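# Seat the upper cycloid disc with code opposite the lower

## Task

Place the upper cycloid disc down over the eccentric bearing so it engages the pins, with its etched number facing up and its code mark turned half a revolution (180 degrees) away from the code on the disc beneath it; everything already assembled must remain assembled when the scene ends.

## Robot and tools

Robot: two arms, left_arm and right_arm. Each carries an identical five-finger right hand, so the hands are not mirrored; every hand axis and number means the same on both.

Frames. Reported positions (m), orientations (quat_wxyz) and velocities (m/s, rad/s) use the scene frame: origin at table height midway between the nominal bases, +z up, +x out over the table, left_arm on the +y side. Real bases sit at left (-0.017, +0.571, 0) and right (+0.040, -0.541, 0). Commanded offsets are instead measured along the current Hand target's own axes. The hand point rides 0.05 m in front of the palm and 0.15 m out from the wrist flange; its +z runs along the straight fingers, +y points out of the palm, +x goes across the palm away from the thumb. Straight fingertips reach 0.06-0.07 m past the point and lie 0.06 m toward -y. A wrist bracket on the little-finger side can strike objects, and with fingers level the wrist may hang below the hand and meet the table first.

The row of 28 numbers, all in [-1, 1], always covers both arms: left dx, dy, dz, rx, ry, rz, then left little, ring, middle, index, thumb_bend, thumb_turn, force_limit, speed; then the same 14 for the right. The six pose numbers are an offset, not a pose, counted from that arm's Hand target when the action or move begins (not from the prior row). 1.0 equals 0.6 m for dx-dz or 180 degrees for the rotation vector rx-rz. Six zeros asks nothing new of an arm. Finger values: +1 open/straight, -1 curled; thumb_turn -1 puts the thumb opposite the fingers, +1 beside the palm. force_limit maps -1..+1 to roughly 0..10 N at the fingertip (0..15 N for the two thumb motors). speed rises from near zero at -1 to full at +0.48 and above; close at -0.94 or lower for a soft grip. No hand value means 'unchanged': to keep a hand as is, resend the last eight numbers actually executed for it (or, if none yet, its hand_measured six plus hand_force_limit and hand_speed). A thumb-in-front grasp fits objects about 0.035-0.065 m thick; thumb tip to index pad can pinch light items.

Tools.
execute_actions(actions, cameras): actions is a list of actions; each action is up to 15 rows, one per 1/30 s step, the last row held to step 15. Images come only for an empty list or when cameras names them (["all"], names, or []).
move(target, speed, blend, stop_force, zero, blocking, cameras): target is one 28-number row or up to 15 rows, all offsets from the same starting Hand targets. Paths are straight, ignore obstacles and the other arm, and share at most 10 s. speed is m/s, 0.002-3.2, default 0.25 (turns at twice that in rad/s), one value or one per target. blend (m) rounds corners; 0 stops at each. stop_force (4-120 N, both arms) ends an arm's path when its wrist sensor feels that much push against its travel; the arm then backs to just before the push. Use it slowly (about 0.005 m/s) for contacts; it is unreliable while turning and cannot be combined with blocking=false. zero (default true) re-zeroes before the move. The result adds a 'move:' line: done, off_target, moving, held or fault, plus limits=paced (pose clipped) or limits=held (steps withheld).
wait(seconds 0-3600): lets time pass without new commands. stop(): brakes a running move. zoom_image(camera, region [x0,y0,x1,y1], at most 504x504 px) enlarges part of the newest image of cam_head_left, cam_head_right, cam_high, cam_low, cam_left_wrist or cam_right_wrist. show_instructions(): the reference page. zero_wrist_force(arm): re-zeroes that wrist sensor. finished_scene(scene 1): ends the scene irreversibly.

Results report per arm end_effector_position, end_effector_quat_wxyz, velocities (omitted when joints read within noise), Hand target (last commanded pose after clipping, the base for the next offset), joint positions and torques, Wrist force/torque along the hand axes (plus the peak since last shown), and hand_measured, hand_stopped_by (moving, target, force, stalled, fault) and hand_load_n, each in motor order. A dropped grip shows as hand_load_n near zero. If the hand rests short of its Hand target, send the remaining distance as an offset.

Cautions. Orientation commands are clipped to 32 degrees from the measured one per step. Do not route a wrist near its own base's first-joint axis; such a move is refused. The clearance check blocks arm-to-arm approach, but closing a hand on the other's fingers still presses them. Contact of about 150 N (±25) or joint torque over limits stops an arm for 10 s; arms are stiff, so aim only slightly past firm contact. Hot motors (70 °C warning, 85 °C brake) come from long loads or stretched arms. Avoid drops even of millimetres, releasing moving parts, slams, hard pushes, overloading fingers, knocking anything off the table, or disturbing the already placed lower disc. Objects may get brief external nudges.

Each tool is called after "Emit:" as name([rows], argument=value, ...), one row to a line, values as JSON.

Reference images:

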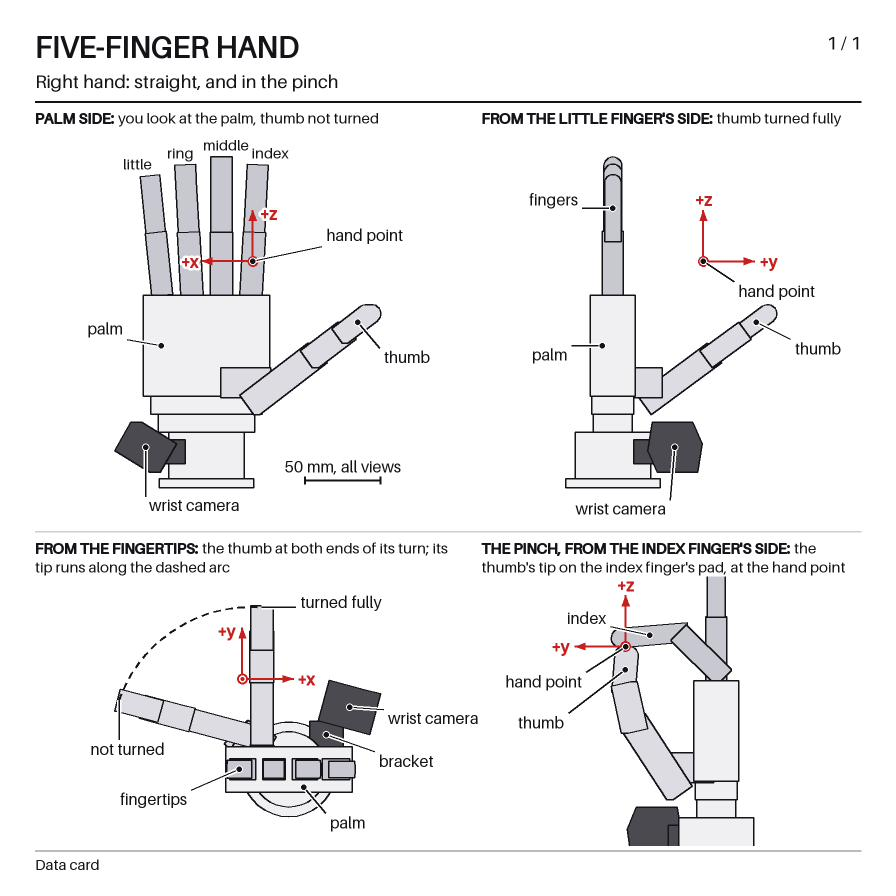

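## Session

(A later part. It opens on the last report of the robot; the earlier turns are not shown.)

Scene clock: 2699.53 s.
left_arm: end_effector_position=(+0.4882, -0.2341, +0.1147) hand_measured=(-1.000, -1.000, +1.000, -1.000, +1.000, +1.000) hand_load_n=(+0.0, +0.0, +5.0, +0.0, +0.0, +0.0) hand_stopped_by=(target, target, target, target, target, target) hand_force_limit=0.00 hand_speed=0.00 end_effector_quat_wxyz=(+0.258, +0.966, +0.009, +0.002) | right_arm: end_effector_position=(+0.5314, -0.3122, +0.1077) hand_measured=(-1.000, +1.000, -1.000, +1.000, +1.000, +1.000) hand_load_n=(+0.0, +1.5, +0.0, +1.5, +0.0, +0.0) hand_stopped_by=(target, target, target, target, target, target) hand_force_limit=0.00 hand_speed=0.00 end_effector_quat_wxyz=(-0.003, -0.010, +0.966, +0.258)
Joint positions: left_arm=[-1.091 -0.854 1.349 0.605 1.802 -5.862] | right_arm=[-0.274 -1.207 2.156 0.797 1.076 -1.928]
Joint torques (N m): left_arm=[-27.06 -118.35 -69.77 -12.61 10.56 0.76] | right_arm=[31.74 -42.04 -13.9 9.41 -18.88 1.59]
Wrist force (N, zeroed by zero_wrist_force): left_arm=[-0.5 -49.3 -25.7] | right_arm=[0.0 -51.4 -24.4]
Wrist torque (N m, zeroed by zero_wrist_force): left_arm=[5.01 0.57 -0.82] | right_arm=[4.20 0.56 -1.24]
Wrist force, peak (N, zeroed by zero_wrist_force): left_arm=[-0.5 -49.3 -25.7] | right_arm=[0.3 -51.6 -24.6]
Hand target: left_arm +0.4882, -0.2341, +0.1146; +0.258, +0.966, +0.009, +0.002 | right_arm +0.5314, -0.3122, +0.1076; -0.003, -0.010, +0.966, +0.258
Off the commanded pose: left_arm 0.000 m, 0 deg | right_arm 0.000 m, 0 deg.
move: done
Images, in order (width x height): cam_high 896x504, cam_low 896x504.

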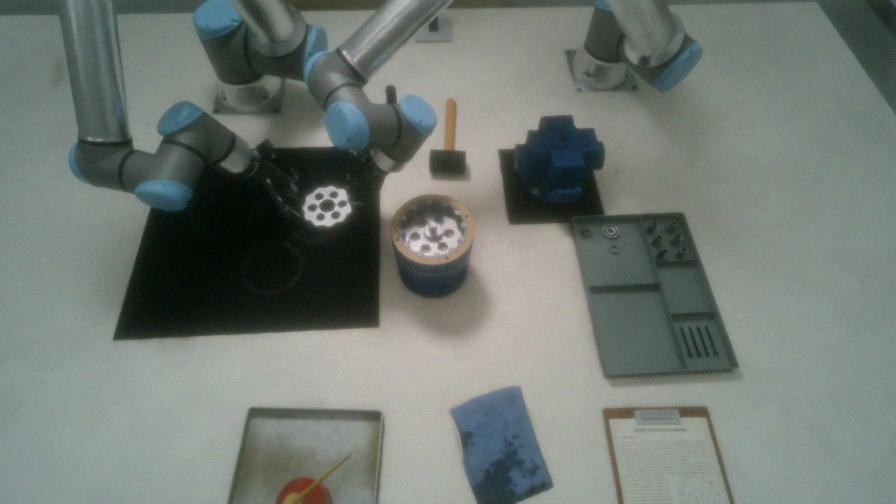

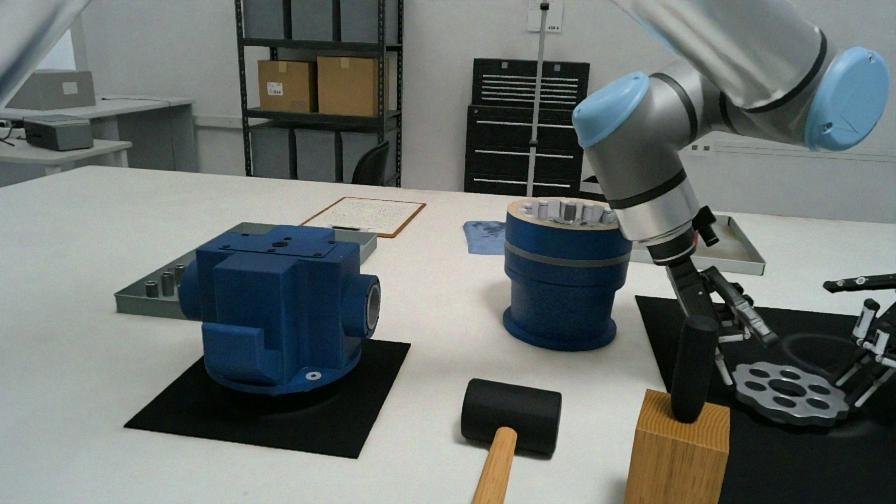

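Emit:
wait(seconds=0.1, cameras=["cam_head_left","cam_head_right"])

Scene clock: 2739.47 s.
left_arm: end_effector_position=(+0.4882, -0.2341, +0.1146) hand_measured=(-1.000, -1.000, +1.000, -1.000, +1.000, +1.000) hand_load_n=(+0.0, +0.0, +5.0, +0.0, +0.0, +0.0) hand_stopped_by=(target, target, target, target, target, target) hand_force_limit=0.00 hand_speed=0.00 end_effector_quat_wxyz=(+0.258, +0.966, +0.009, +0.002) | right_arm: end_effector_position=(+0.5314, -0.3122, +0.1076) hand_measured=(-1.000, +1.000, -1.000, +1.000, +1.000, +1.000) hand_load_n=(+0.0, +1.0, +0.0, +1.5, -0.5, +0.0) hand_stopped_by=(target, target, target, target, target, target) hand_force_limit=0.00 hand_speed=0.00 end_effector_quat_wxyz=(-0.003, -0.010, +0.966, +0.258)
Joint positions: left_arm=[-1.091 -0.854 1.349 0.605 1.802 -5.862] | right_arm=[-0.274 -1.207 2.156 0.797 1.076 -1.928]
Joint torques (N m): left_arm=[-36.1 -93.55 -55.35 -19.47 10.19 -0.3] | right_arm=[32.12 -39.04 -2.7 8.15 -17.9 0.68]
Wrist force (N, zeroed by zero_wrist_force): left_arm=[-0.3 -48.8 -25.4] | right_arm=[0.2 -51.5 -24.1]
Wrist torque (N m, zeroed by zero_wrist_force): left_arm=[5.07 0.53 -0.79] | right_arm=[4.19 0.54 -1.23]
Wrist force, peak (N, zeroed by zero_wrist_force): left_arm=[-0.6 -49.2 -26.0] | right_arm=[0.2 -51.9 -24.8]
Hand target: left_arm +0.4882, -0.2341, +0.1146; +0.258, +0.966, +0.009, +0.002 | right_arm +0.5314, -0.3122, +0.1076; -0.003, -0.010, +0.966, +0.258
Off the commanded pose: left_arm 0.000 m, 0 deg | right_arm 0.000 m, 0 deg.
wait: 0.10 s; at rest from the start

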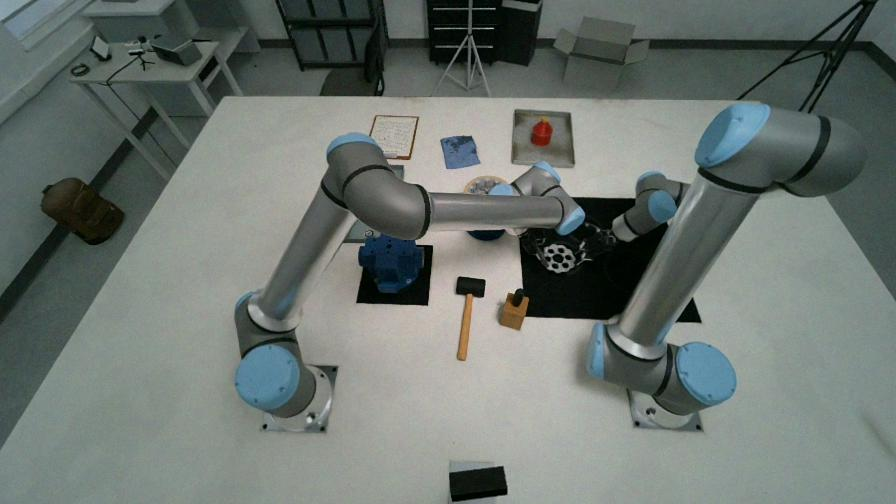

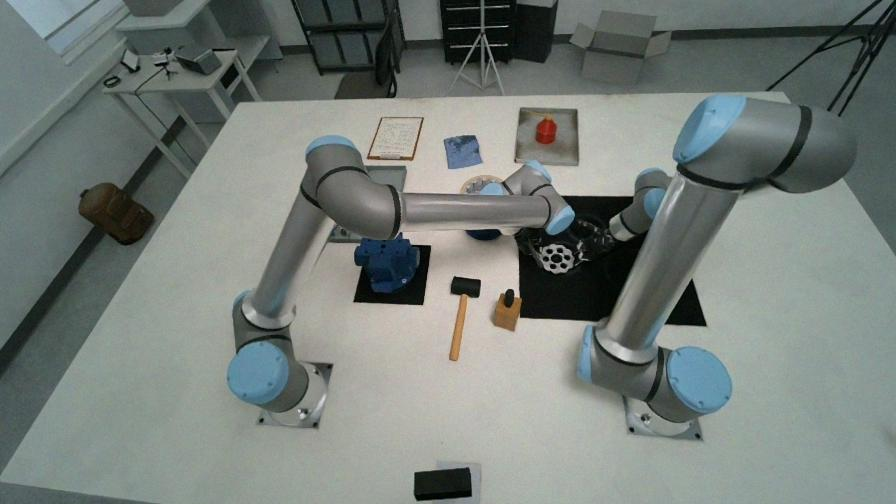

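Emit:
move(target=[0,0.025,-0.0433013,0,0,0,-1,-1,1,-1,1,1,0,0,0,0.025,-0.0433013,0,0,0,-1,1,-1,1,1,1,0,0], speed=0.02, cameras=["cam_high"])

Scene clock: 2746.13 s.
left_arm: end_effector_position=(+0.4883, -0.2341, +0.1448) hand_measured=(-1.000, -1.000, +1.000, -1.000, +1.000, +1.000) hand_load_n=(+0.0, +0.0, +5.0, +0.0, +0.0, +0.0) hand_stopped_by=(target, target, target, target, target, target) hand_force_limit=0.00 hand_speed=0.00 end_effector_quat_wxyz=(+0.258, +0.966, +0.009, +0.002) | right_arm: end_effector_position=(+0.5314, -0.3122, +0.1378) hand_measured=(-1.000, +1.000, -1.000, +1.000, +1.000, +1.000) hand_load_n=(+0.0, +1.5, +0.0, +1.5, +0.0, +0.0) hand_stopped_by=(target, target, target, target, target, target) hand_force_limit=0.00 hand_speed=0.00 end_effector_quat_wxyz=(-0.003, -0.010, +0.966, +0.258)
Joint positions: left_arm=[-1.091 -0.877 1.33 0.646 1.802 -5.862] | right_arm=[-0.274 -1.253 2.143 0.856 1.076 -1.928]
Joint torques (N m): left_arm=[-37.11 -104.63 -65.57 -17.41 8.8 -3.18] | right_arm=[39.58 -35.25 -10.09 7.85 -18.75 1.21]
Wrist force (N, zeroed by zero_wrist_force): left_arm=[-0.2 -51.7 -27.1] | right_arm=[0.2 -54.7 -26.0]
Wrist torque (N m, zeroed by zero_wrist_force): left_arm=[5.37 0.53 -0.83] | right_arm=[4.39 0.51 -1.32]
Wrist force, peak (N, zeroed by zero_wrist_force): left_arm=[-0.5 -51.8 -27.5] | right_arm=[0.0 -55.0 -26.1]
Hand target: left_arm +0.4883, -0.2341, +0.1446; +0.258, +0.966, +0.009, +0.002 | right_arm +0.5314, -0.3122, +0.1376; -0.003, -0.010, +0.966, +0.258
Off the commanded pose: left_arm 0.000 m, 0 deg | right_arm 0.000 m, 0 deg.
move: done

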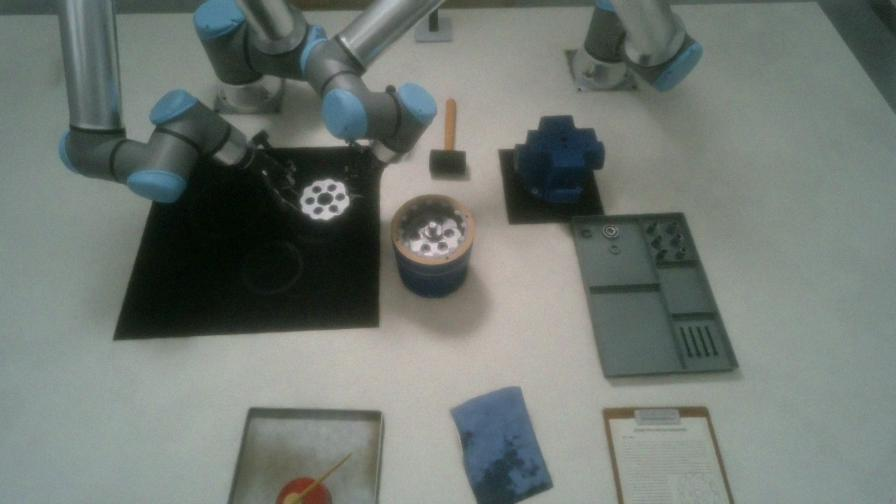

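Emit:
move(target=[0,0.0497,-0.086769,0,0,0,-1,-1,1,-1,1,1,0,0,0,0.0497,-0.086769,0,0,0,-1,1,-1,1,1,1,0,0], speed=0.03, cameras=["cam_high"])

Scene clock: 2752.00 s.
left_arm: end_effector_position=(+0.4883, -0.2341, +0.2049) hand_measured=(-1.000, -1.000, +1.000, -1.000, +1.000, +1.000) hand_load_n=(+0.0, +0.0, +5.5, +0.0, +0.0, +0.0) hand_stopped_by=(target, target, target, target, target, target) hand_force_limit=0.00 hand_speed=0.00 end_effector_quat_wxyz=(+0.258, +0.966, +0.009, +0.002) | right_arm: end_effector_position=(+0.5315, -0.3123, +0.1978) hand_measured=(-1.000, +1.000, -1.000, +1.000, +1.000, +1.000) hand_load_n=(+0.0, +1.5, +0.0, +1.0, -0.5, +0.0) hand_stopped_by=(target, target, target, target, target, target) hand_force_limit=0.00 hand_speed=0.00 end_effector_quat_wxyz=(-0.003, -0.010, +0.966, +0.258)
Joint positions: left_arm=[-1.09 -0.918 1.286 0.731 1.803 -5.862] | right_arm=[-0.274 -1.338 2.109 0.975 1.076 -1.928]
Joint torques (N m): left_arm=[-20 -92.76 -58.85 -19.39 11.42 2] | right_arm=[18.76 -34.75 -8.42 8.03 -14 -3.39]
Wrist force (N, zeroed by zero_wrist_force): left_arm=[-0.5 -52.9 -27.6] | right_arm=[-0.6 -56.5 -26.9]
Wrist torque (N m, zeroed by zero_wrist_force): left_arm=[5.54 0.44 -0.85] | right_arm=[4.48 0.54 -1.29]
Wrist force, peak (N, zeroed by zero_wrist_force): left_arm=[-0.2 -53.7 -28.4] | right_arm=[-0.4 -57.0 -27.2]
Hand target: left_arm +0.4883, -0.2341, +0.2046; +0.258, +0.966, +0.009, +0.002 | right_arm +0.5314, -0.3123, +0.1976; -0.003, -0.010, +0.966, +0.258
Off the commanded pose: left_arm 0.000 m, 0 deg | right_arm 0.000 m, 0 deg.
move: done

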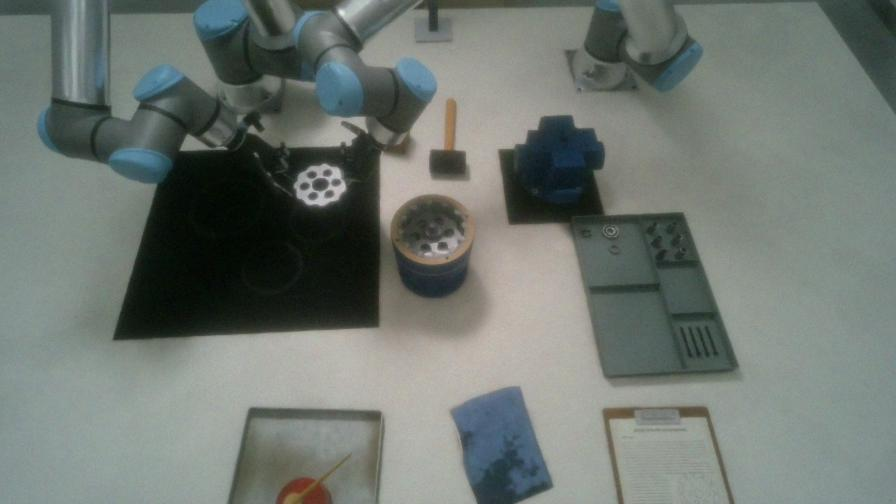

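Emit:
move(target=[0,0.0538,-0.094003,0,0,0,-1,-1,1,-1,1,1,0,0,0,0.0538,-0.094003,0,0,0,-1,1,-1,1,1,1,0,0], speed=0.03)

Emit:
move(target=[0,0.0538,-0.094003,0,0,0,-1,-1,1,-1,1,1,0,0,0,0.0538,-0.094003,0,0,0,-1,1,-1,1,1,1,0,0], speed=0.03, cameras=["cam_high","cam_low","cam_left_wrist","cam_right_wrist"])

Scene clock: 2762.80 s.
left_arm: end_effector_position=(+0.4884, -0.2340, +0.2698) hand_measured=(-1.000, -1.000, +1.000, -1.000, +1.000, +1.000) hand_load_n=(+0.0, +0.0, +5.5, +0.0, +0.0, +0.0) hand_stopped_by=(target, target, target, target, target, target) hand_force_limit=0.00 hand_speed=0.00 end_effector_quat_wxyz=(+0.258, +0.966, +0.009, +0.002) | right_arm: end_effector_position=(+0.5315, -0.3125, +0.2628) hand_measured=(-1.000, +1.000, -1.000, +1.000, +1.000, +1.000) hand_load_n=(+0.0, +1.5, +0.0, +1.5, -0.5, +0.0) hand_stopped_by=(target, target, target, target, target, target) hand_force_limit=0.00 hand_speed=0.00 end_effector_quat_wxyz=(-0.003, -0.010, +0.966, +0.258)
Joint positions: left_arm=[-1.09 -0.953 1.225 0.828 1.803 -5.862] | right_arm=[-0.275 -1.417 2.06 1.103 1.076 -1.928]
Joint torques (N m): left_arm=[-20.16 -92.74 -56.93 -19.94 11.76 2.16] | right_arm=[19.39 -31.92 -11.52 7.91 -14.11 -2.92]
Wrist force (N, zeroed by zero_wrist_force): left_arm=[-1.3 -53.2 -28.0] | right_arm=[-1.1 -57.0 -27.4]
Wrist torque (N m, zeroed by zero_wrist_force): left_arm=[5.59 0.44 -0.91] | right_arm=[4.52 0.47 -1.23]
Wrist force, peak (N, zeroed by zero_wrist_force): left_arm=[-1.5 -53.5 -29.2] | right_arm=[-1.4 -56.8 -28.2]
Hand target: left_arm +0.4884, -0.2340, +0.2696; +0.258, +0.966, +0.009, +0.002 | right_arm +0.5314, -0.3125, +0.2626; -0.003, -0.010, +0.966, +0.258
Off the commanded pose: left_arm 0.000 m, 0 deg | right_arm 0.000 m, 0 deg.
move: done

Scene clock: 2765.23 s.
left_arm: end_effector_position=(+0.4885, -0.2339, +0.3348) hand_measured=(-1.000, -1.000, +1.000, -1.000, +1.000, +1.000) hand_load_n=(+0.0, +0.0, +5.5, +0.0, +0.0, +0.0) hand_stopped_by=(target, target, target, target, target, target) hand_force_limit=0.00 hand_speed=0.00 end_effector_quat_wxyz=(+0.258, +0.966, +0.009, +0.002) | right_arm: end_effector_position=(+0.5315, -0.3126, +0.3278) hand_measured=(-1.000, +1.000, -1.000, +1.000, +1.000, +1.000) hand_load_n=(+0.0, +1.0, +0.0, +1.5, +0.0, +0.0) hand_stopped_by=(target, target, target, target, target, target) hand_force_limit=0.00 hand_speed=0.00 end_effector_quat_wxyz=(-0.003, -0.010, +0.966, +0.258)
Joint positions: left_arm=[-1.09 -0.978 1.149 0.929 1.803 -5.861] | right_arm=[-0.275 -1.482 1.999 1.23 1.077 -1.929]
Joint torques (N m): left_arm=[-19.27 -96.77 -56.43 -20.53 11.45 2.2] | right_arm=[18.47 -32.69 -13.56 8.72 -14.34 -3.14]
Wrist force (N, zeroed by zero_wrist_force): left_arm=[-2.1 -54.0 -28.2] | right_arm=[-1.4 -56.8 -27.3]
Wrist torque (N m, zeroed by zero_wrist_force): left_arm=[5.62 0.46 -1.03] | right_arm=[4.65 0.37 -1.17]
Wrist force, peak (N, zeroed by zero_wrist_force): left_arm=[-1.8 -54.3 -28.7] | right_arm=[-1.1 -57.1 -28.1]
Hand target: left_arm +0.4885, -0.2339, +0.3345; +0.258, +0.966, +0.009, +0.002 | right_arm +0.5315, -0.3126, +0.3276; -0.003, -0.010, +0.966, +0.258
Off the commanded pose: left_arm 0.000 m, 0 deg | right_arm 0.000 m, 0 deg.
move: done

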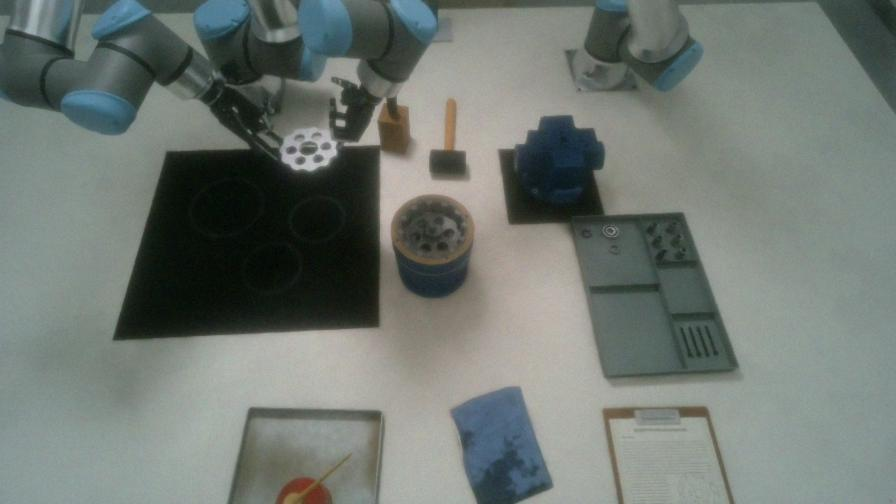

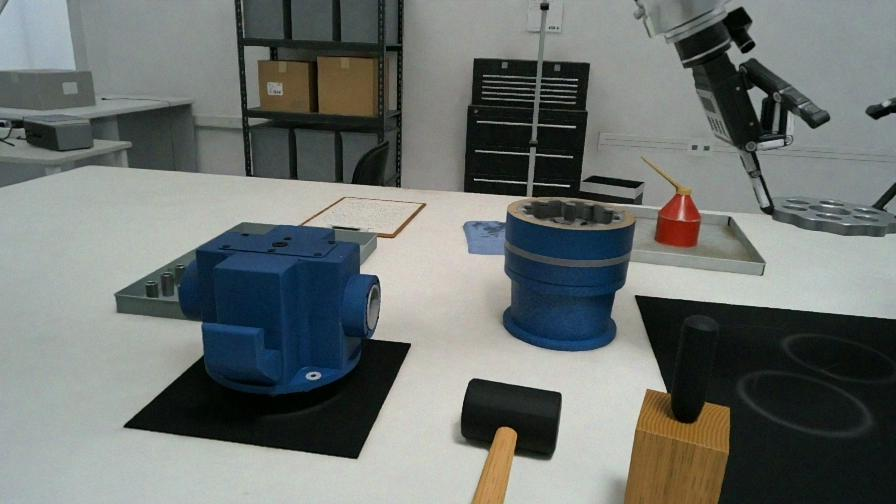

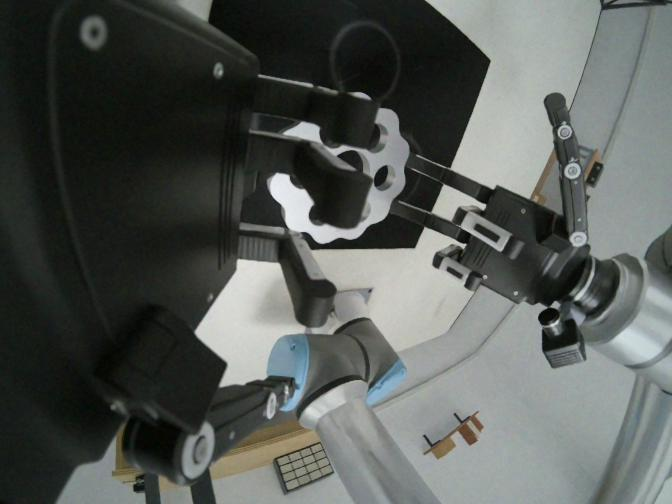

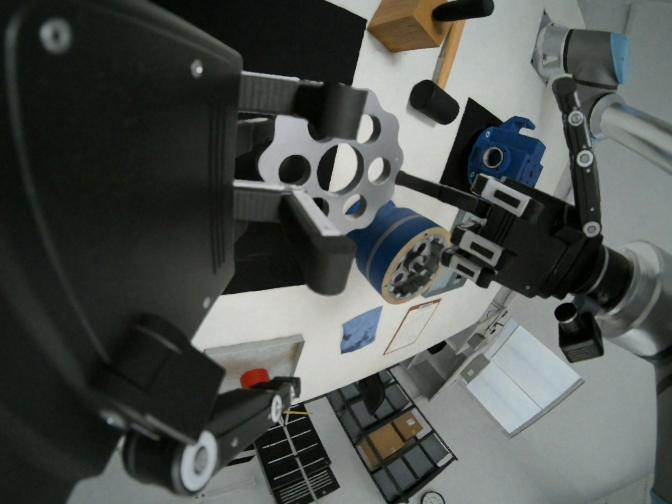

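Emit:
zoom_image(camera="cam_low", region=[495, 185, 645, 285])

Emit:
zoom_image(camera="cam_high", region=[385, 190, 485, 270])

Emit:
zoom_image(camera="cam_low", region=[730, 150, 896, 260])

Scaled by 3.360 from the camera's image (finer frame: 1280x720).

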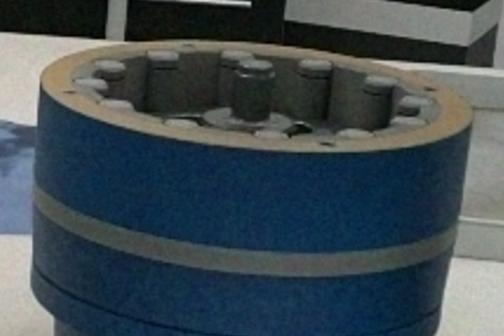

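Scaled by 5.040 from the camera's image (finer frame: 1280x720).

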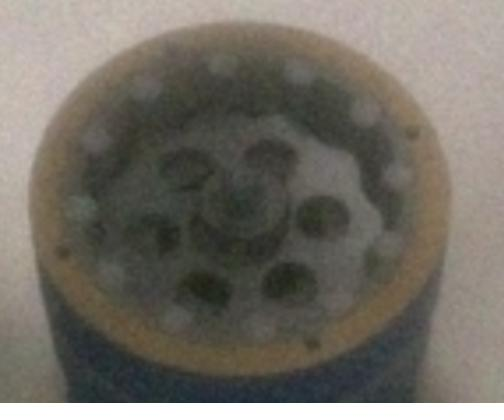

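Scaled by 3.036 from the camera's image (finer frame: 1280x720).

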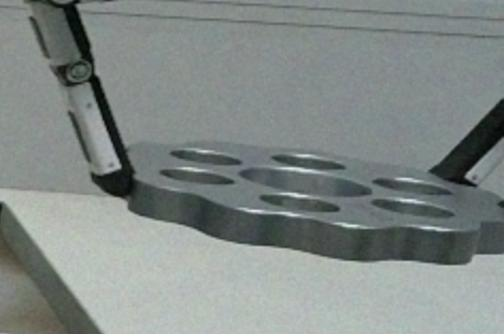

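Emit:
zoom_image(camera="cam_high", region=[260, 110, 360, 190])

Scaled by 5.040 from the camera's image (finer frame: 1280x720).

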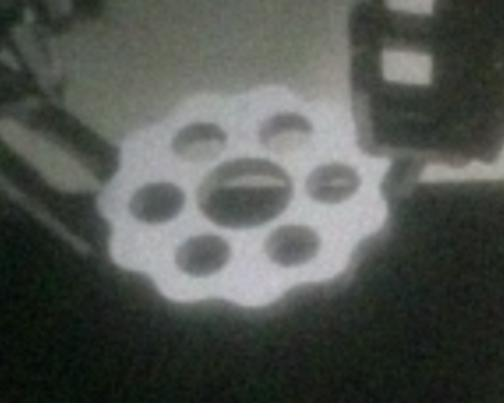

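Emit:
move(target=[0.073115,-0.092007,-0.053120,0,0,0,-1,-1,1,-1,1,1,0,0,-0.073578,0.091730,0.052960,0,0,0,-1,1,-1,1,1,1,0,0], speed=0.04, cameras=["cam_high"])

Emit:
zoom_image(camera="cam_high", region=[270, 110, 390, 210])

Scene clock: 2842.40 s.
left_arm: end_effector_position=(+0.5312, -0.1693, +0.3347) hand_measured=(-1.000, -1.000, +1.000, -1.000, +1.000, +1.000) hand_load_n=(+0.0, +0.0, +5.5, +0.0, +0.0, +0.0) hand_stopped_by=(target, target, target, target, target, target) hand_force_limit=0.00 hand_speed=0.00 end_effector_quat_wxyz=(+0.258, +0.966, +0.009, +0.002) | right_arm: end_effector_position=(+0.5743, -0.2481, +0.3275) hand_measured=(-1.000, +1.000, -1.000, +1.000, +1.000, +1.000) hand_load_n=(+0.0, +1.0, +0.0, +1.5, +0.0, +0.0) hand_stopped_by=(target, target, target, target, target, target) hand_force_limit=0.00 hand_speed=0.00 end_effector_quat_wxyz=(-0.003, -0.010, +0.966, +0.258)
Joint positions: left_arm=[-1.002 -1.007 1.199 0.928 1.842 -5.779] | right_arm=[-0.118 -1.403 1.888 1.176 1.056 -1.751]
Joint torques (N m): left_arm=[-38.6 -93.55 -67.35 -12 8.51 -3.5] | right_arm=[15.02 -57.01 -22.11 9.17 -19.94 -3.53]
Wrist force (N, zeroed by zero_wrist_force): left_arm=[-1.9 -52.9 -27.7] | right_arm=[-1.1 -55.7 -27.0]
Wrist torque (N m, zeroed by zero_wrist_force): left_arm=[5.41 0.50 -1.12] | right_arm=[4.49 0.41 -1.23]
Wrist force, peak (N, zeroed by zero_wrist_force): left_arm=[-2.4 -54.7 -28.7] | right_arm=[-1.4 -57.4 -27.6]
Hand target: left_arm +0.5312, -0.1694, +0.3347; +0.258, +0.966, +0.009, +0.002 | right_arm +0.5742, -0.2481, +0.3275; -0.003, -0.010, +0.966, +0.258
Off the commanded pose: left_arm 0.000 m, 0 deg | right_arm 0.000 m, 0 deg.
move: done

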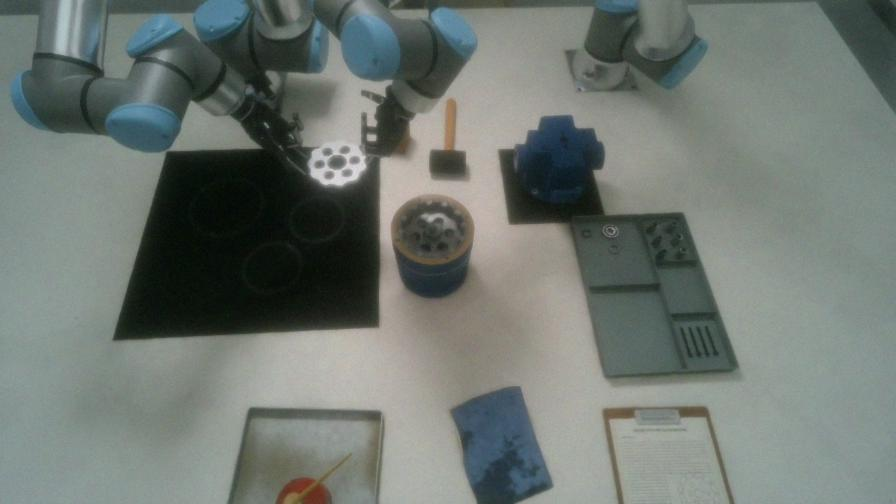

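Scaled by 4.200 from the camera's image (finer frame: 1280x720).

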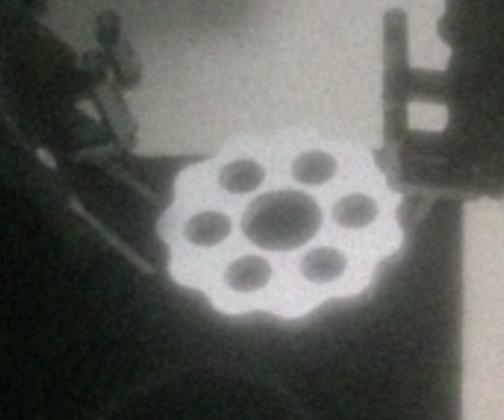

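Emit:
move(target=[0.073115,-0.092207,-0.053236,0,0,0,-1,-1,1,-1,1,1,0,0,-0.073578,0.091530,0.052844,0,0,0,-1,1,-1,1,1,1,0,0], speed=0.04)

Emit:
move(target=[0.073115,-0.092007,-0.053120,0,0,0,-1,-1,1,-1,1,1,0,0,-0.073578,0.091730,0.052960,0,0,0,-1,1,-1,1,1,1,0,0], speed=0.04, cameras=["cam_high","cam_low","cam_left_wrist","cam_right_wrist"])

Emit:
zoom_image(camera="cam_high", region=[340, 130, 480, 250])

Scene clock: 2853.40 s.
left_arm: end_effector_position=(+0.5739, -0.1046, +0.3348) hand_measured=(-1.000, -1.000, +1.000, -1.000, +1.000, +1.000) hand_load_n=(+0.0, +0.0, +5.0, +0.0, +0.0, +0.0) hand_stopped_by=(target, target, target, target, target, target) hand_force_limit=0.00 hand_speed=0.00 end_effector_quat_wxyz=(+0.258, +0.966, +0.009, +0.002) | right_arm: end_effector_position=(+0.6171, -0.1837, +0.3274) hand_measured=(-1.000, +1.000, -1.000, +1.000, +1.000, +1.000) hand_load_n=(+0.0, +1.0, +0.0, +1.0, +0.0, +0.0) hand_stopped_by=(target, target, target, target, target, target) hand_force_limit=0.00 hand_speed=0.00 end_effector_quat_wxyz=(-0.003, -0.010, +0.966, +0.258) end_effector_velocity=(-0.002, -0.002, +0.000) end_effector_angular_velocity=(-0.002, -0.001, +0.000)
Joint positions: left_arm=[-0.908 -1.022 1.228 0.94 1.882 -5.691] | right_arm=[0.011 -1.317 1.763 1.14 1.049 -1.602]
Joint velocities: left_arm=[within noise] | right_arm=[-0.004 -0.003 0.004 0 0.002 -0.005]
Joint torques (N m): left_arm=[-44.24 -101.15 -56.59 -10.12 10.23 -3.3] | right_arm=[15.5 -62.9 -27.38 5.47 -20.49 -3.67]
Wrist force (N, zeroed by zero_wrist_force): left_arm=[-1.8 -48.9 -25.9] | right_arm=[-1.1 -52.5 -25.4]
Wrist torque (N m, zeroed by zero_wrist_force): left_arm=[5.17 0.46 -1.02] | right_arm=[4.27 0.38 -1.21]
Wrist force, peak (N, zeroed by zero_wrist_force): left_arm=[-1.9 -54.3 -28.4] | right_arm=[-1.0 -58.2 -27.6]
Hand target: left_arm +0.5739, -0.1048, +0.3348; +0.258, +0.966, +0.009, +0.002 | right_arm +0.6170, -0.1838, +0.3274; -0.003, -0.010, +0.966, +0.258
Off the commanded pose: left_arm 0.000 m, 0 deg | right_arm 0.000 m, 0 deg.
move: done

Scene clock: 2855.60 s.
left_arm: end_effector_position=(+0.6166, -0.0401, +0.3348) hand_measured=(-1.000, -1.000, +1.000, -1.000, +1.000, +1.000) hand_load_n=(+0.0, +0.0, +5.0, +0.0, +0.0, +0.0) hand_stopped_by=(target, target, target, target, target, target) hand_force_limit=0.00 hand_speed=0.00 end_effector_quat_wxyz=(+0.258, +0.966, +0.009, +0.002) | right_arm: end_effector_position=(+0.6599, -0.1192, +0.3273) hand_measured=(-1.000, +1.000, -1.000, +1.000, +1.000, +1.000) hand_load_n=(+0.0, +1.0, +0.0, +1.5, +0.0, +0.0) hand_stopped_by=(target, target, target, target, target, target) hand_force_limit=0.00 hand_speed=0.00 end_effector_quat_wxyz=(-0.003, -0.010, +0.966, +0.258) end_effector_velocity=(-0.002, -0.002, -0.001) end_effector_angular_velocity=(+0.000, +0.001, +0.001)
Joint positions: left_arm=[-0.811 -1.023 1.236 0.964 1.921 -5.596] | right_arm=[0.119 -1.225 1.626 1.125 1.05 -1.478]
Joint velocities: left_arm=[within noise] | right_arm=[-0.002 -0.002 0.005 0 -0.001 -0.004]
Joint torques (N m): left_arm=[-45.51 -74.19 -64.68 -9.99 11.82 -3.41] | right_arm=[26.2 -70.36 -30.43 2.1 -14.52 -2.79]
Wrist force (N, zeroed by zero_wrist_force): left_arm=[-1.8 -50.1 -26.4] | right_arm=[-0.9 -52.9 -25.5]
Wrist torque (N m, zeroed by zero_wrist_force): left_arm=[5.08 0.55 -1.07] | right_arm=[4.30 0.39 -1.24]
Wrist force, peak (N, zeroed by zero_wrist_force): left_arm=[-1.5 -50.5 -26.8] | right_arm=[-0.9 -53.5 -26.1]
Hand target: left_arm +0.6166, -0.0402, +0.3349; +0.258, +0.966, +0.009, +0.002 | right_arm +0.6598, -0.1193, +0.3273; -0.003, -0.010, +0.966, +0.258
Off the commanded pose: left_arm 0.000 m, 0 deg | right_arm 0.000 m, 0 deg.
move: done

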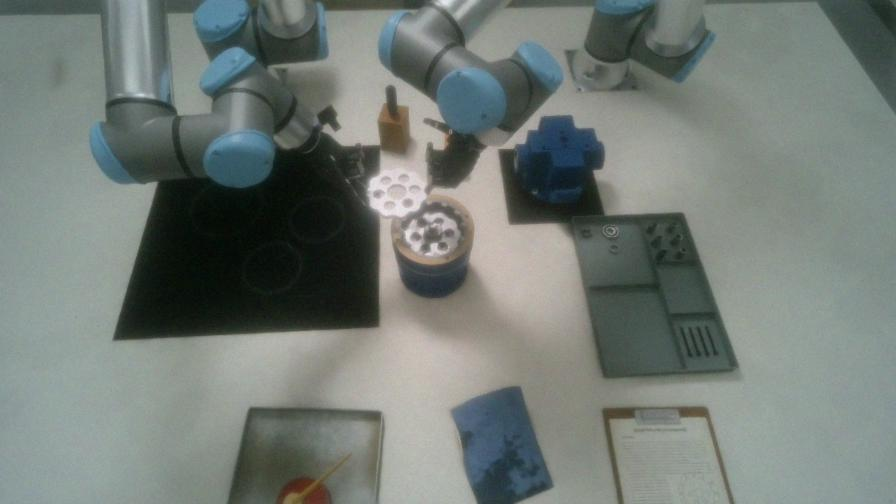

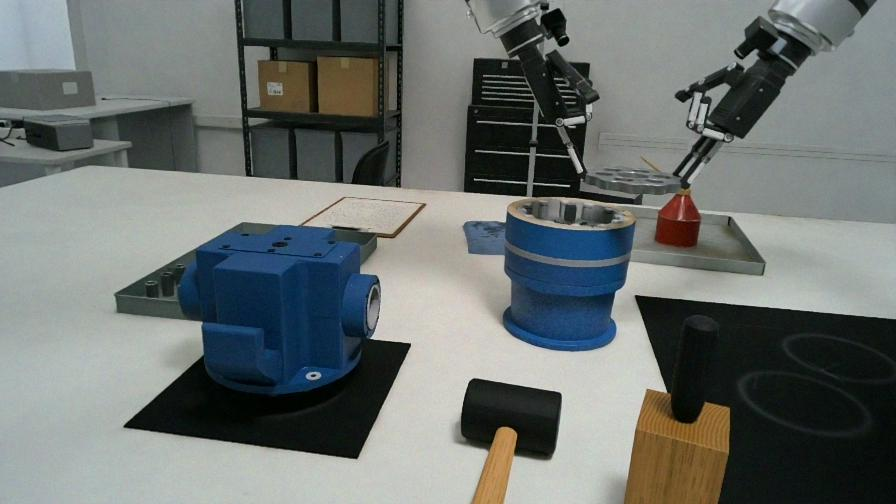

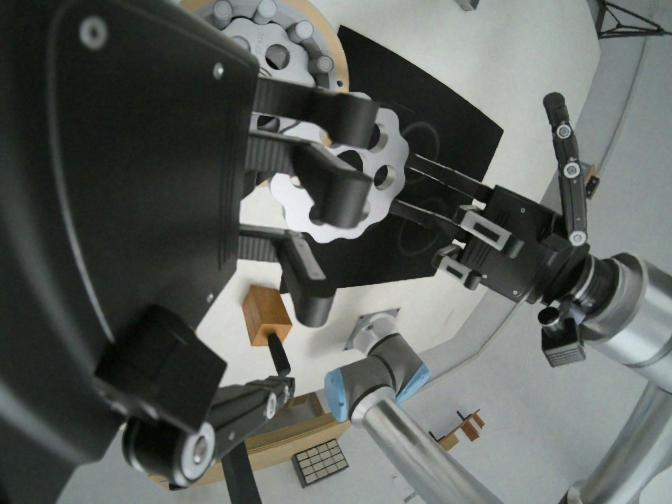

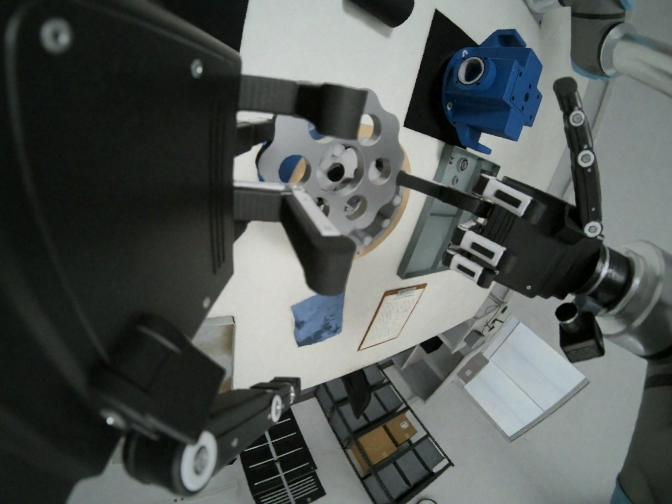

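Scaled by 3.600 from the camera's image (finer frame: 1280x720).

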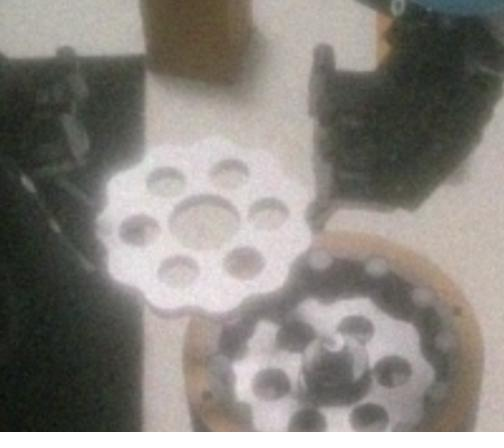

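Emit:
zoom_image(camera="cam_low", region=[500, 140, 700, 260])

Emit:
zoom_image(camera="cam_left_wrist", region=[170, 0, 420, 250])

Scaled by 2.520 from the camera's image (finer frame: 1280x720).

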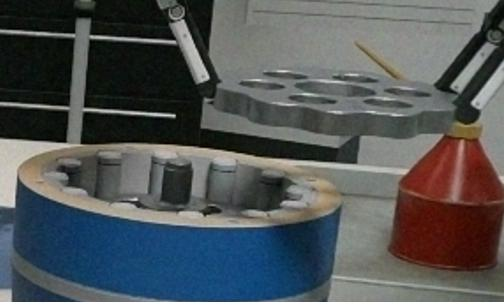

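Scaled by 2.016 from the camera's image (finer frame: 960x720).

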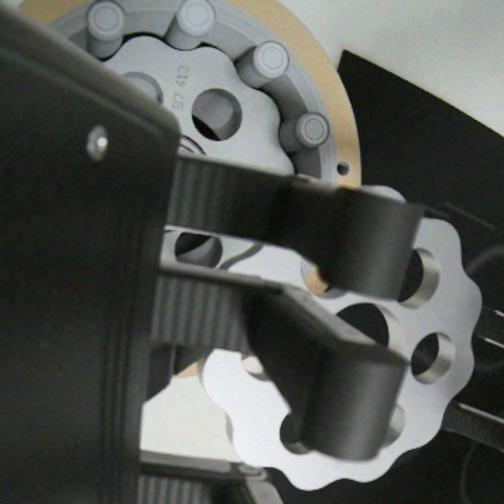

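Emit:
move(target=[0.073115,-0.092007,-0.053120,0,0,0,-1,-1,1,-1,1,1,0,0,-0.073578,0.091730,0.052960,0,0,0,-1,1,-1,1,1,1,0,0], speed=0.04, cameras=["cam_high","cam_low","cam_left_wrist","cam_right_wrist"])

Emit:
zoom_image(camera="cam_high", region=[370, 170, 490, 280])

Emit:
zoom_image(camera="cam_low", region=[470, 140, 670, 260])

Emit:
zoom_image(camera="cam_left_wrist", region=[230, 50, 480, 270])

Emit:
zoom_image(camera="cam_right_wrist", region=[230, 50, 480, 270])

Scene clock: 2873.60 s.
left_arm: end_effector_position=(+0.6594, +0.0244, +0.3350) hand_measured=(-1.000, -1.000, +1.000, -1.000, +1.000, +1.000) hand_load_n=(+0.0, +0.0, +5.0, +0.0, +0.0, +0.0) hand_stopped_by=(target, target, target, target, target, target) hand_force_limit=0.00 hand_speed=0.00 end_effector_quat_wxyz=(+0.258, +0.966, +0.009, +0.002) | right_arm: end_effector_position=(+0.7026, -0.0548, +0.3272) hand_measured=(-1.000, +1.000, -1.000, +1.000, +1.000, +1.000) hand_load_n=(+0.0, +1.0, +0.0, +1.0, +0.0, +0.0) hand_stopped_by=(target, target, target, target, target, target) hand_force_limit=0.00 hand_speed=0.00 end_effector_quat_wxyz=(-0.003, -0.010, +0.966, +0.258)
Joint positions: left_arm=[-0.711 -1.01 1.223 1 1.957 -5.497] | right_arm=[0.208 -1.127 1.473 1.129 1.057 -1.376]
Joint torques (N m): left_arm=[-50.02 -87.11 -57.07 -9.69 13.04 -4.03] | right_arm=[30.81 -85.07 -35.08 2.9 -14.54 -3.64]
Wrist force (N, zeroed by zero_wrist_force): left_arm=[-2.0 -50.4 -27.1] | right_arm=[-1.0 -53.8 -26.0]
Wrist torque (N m, zeroed by zero_wrist_force): left_arm=[5.24 0.57 -1.12] | right_arm=[4.36 0.42 -1.28]
Wrist force, peak (N, zeroed by zero_wrist_force): left_arm=[-1.3 -50.8 -27.0] | right_arm=[-1.3 -54.0 -25.7]
Hand target: left_arm +0.6593, +0.0243, +0.3350; +0.258, +0.966, +0.009, +0.002 | right_arm +0.7026, -0.0549, +0.3272; -0.003, -0.010, +0.966, +0.258
Off the commanded pose: left_arm 0.000 m, 0 deg | right_arm 0.000 m, 0 deg.
move: done

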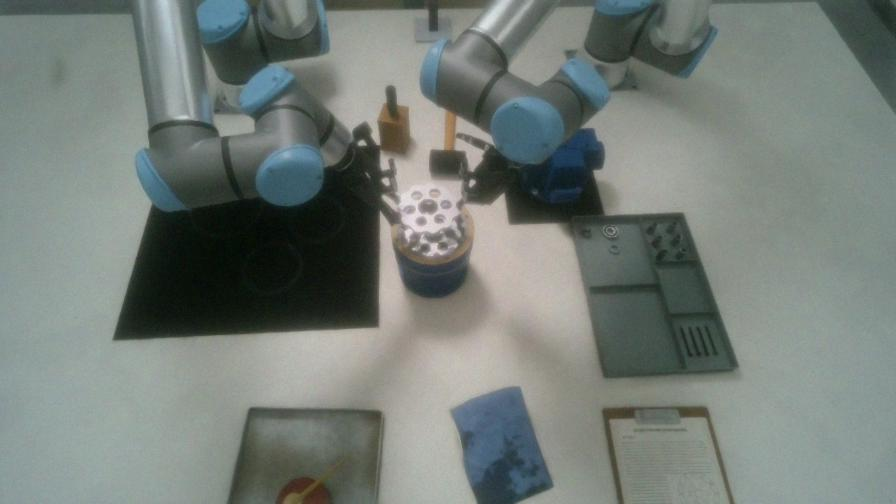

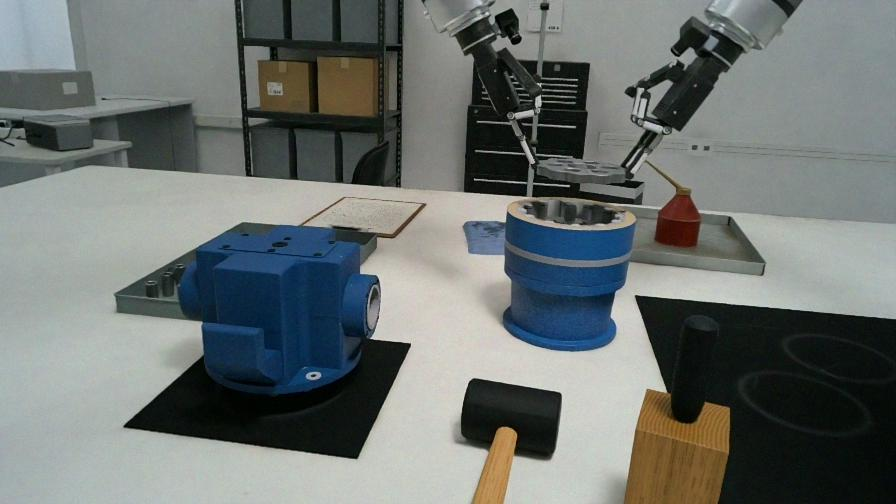

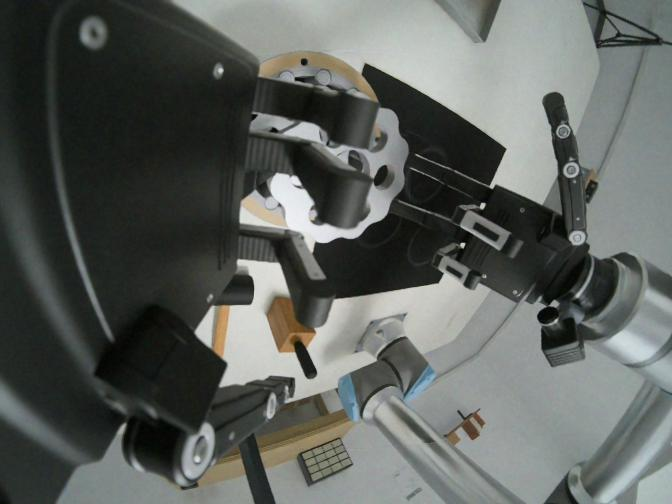

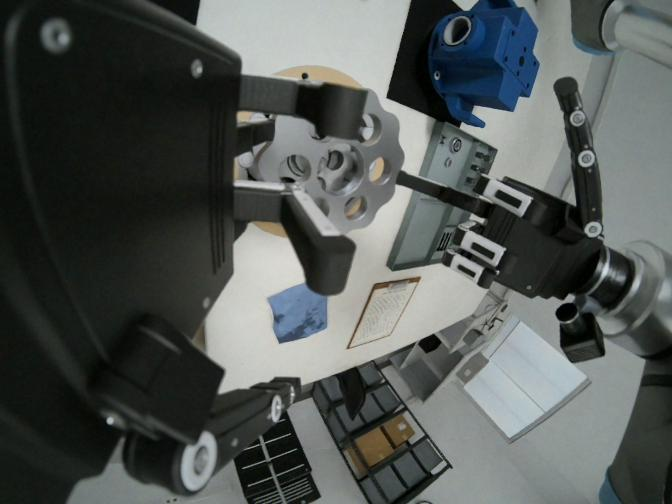

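Scaled by 4.200 from the camera's image (finer frame: 1280x720).

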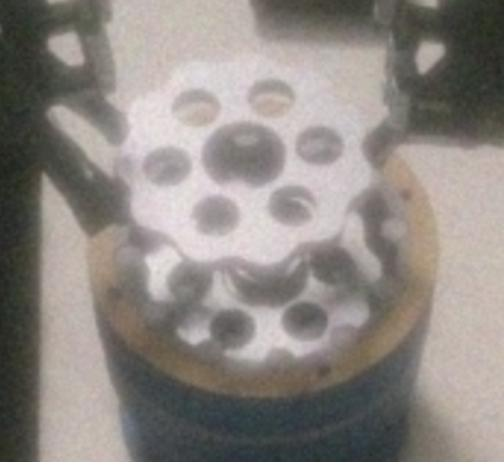

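Scaled by 2.520 from the camera's image (finer frame: 1280x720).

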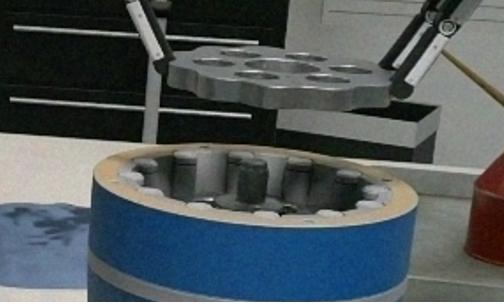

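Scaled by 2.016 from the camera's image (finer frame: 960x720).

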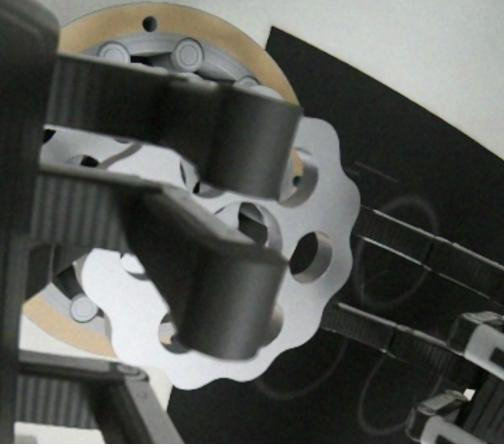

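Scaled by 2.016 from the camera's image (finer frame: 960x720).

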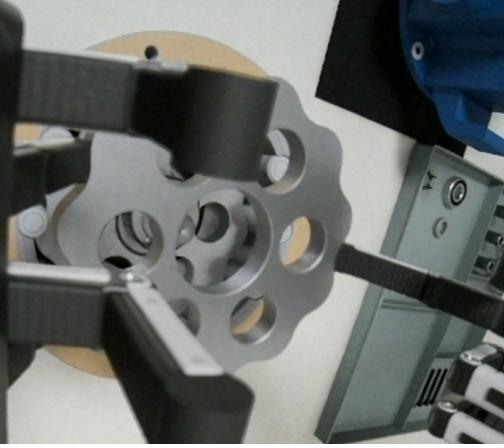

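Emit:
move(target=[0.00225,-0.011778,-0.0068,0,-0.004444,0.007698,-1,-1,1,-1,1,1,0,0,0.001417,0.010089,0.005825,0,-0.004444,0.007698,-1,1,-1,1,1,1,0,0], speed=0.01)

Scene clock: 2963.90 s.
left_arm: end_effector_position=(+0.6605, +0.0325, +0.3350) hand_measured=(-1.000, -1.000, +1.000, -1.000, +1.000, +1.000) hand_load_n=(+0.0, +0.0, +5.0, +0.0, +0.0, +0.0) hand_stopped_by=(target, target, target, target, target, target) hand_force_limit=0.00 hand_speed=0.00 end_effector_quat_wxyz=(+0.258, +0.966, -0.005, -0.002) | right_arm: end_effector_position=(+0.7016, -0.0478, +0.3272) hand_measured=(-1.000, +1.000, -1.000, +1.000, +1.000, +1.000) hand_load_n=(+0.0, +1.0, +0.0, +1.5, +0.0, +0.0) hand_stopped_by=(target, target, target, target, target, target) hand_force_limit=0.00 hand_speed=0.00 end_effector_quat_wxyz=(+0.001, +0.003, +0.966, +0.258)
Joint positions: left_arm=[-0.699 -1.005 1.217 1.016 1.971 -5.456] | right_arm=[0.221 -1.133 1.477 1.108 1.061 -1.329]
Joint torques (N m): left_arm=[-40.7 -79.04 -60.29 -6.84 15.34 -2.5] | right_arm=[38.26 -74.99 -36.88 0.87 -14.28 -2.4]
Wrist force (N, zeroed by zero_wrist_force): left_arm=[-1.7 -49.7 -25.9] | right_arm=[-0.5 -53.0 -24.8]
Wrist torque (N m, zeroed by zero_wrist_force): left_arm=[5.12 0.52 -1.06] | right_arm=[4.23 0.36 -1.31]
Wrist force, peak (N, zeroed by zero_wrist_force): left_arm=[-1.5 -50.9 -27.4] | right_arm=[-0.8 -54.2 -25.5]
Hand target: left_arm +0.6605, +0.0325, +0.3350; +0.258, +0.966, -0.005, -0.002 | right_arm +0.7016, -0.0479, +0.3272; +0.001, +0.003, +0.966, +0.258
Off the commanded pose: left_arm 0.000 m, 0 deg | right_arm 0.000 m, 0 deg.
move: done


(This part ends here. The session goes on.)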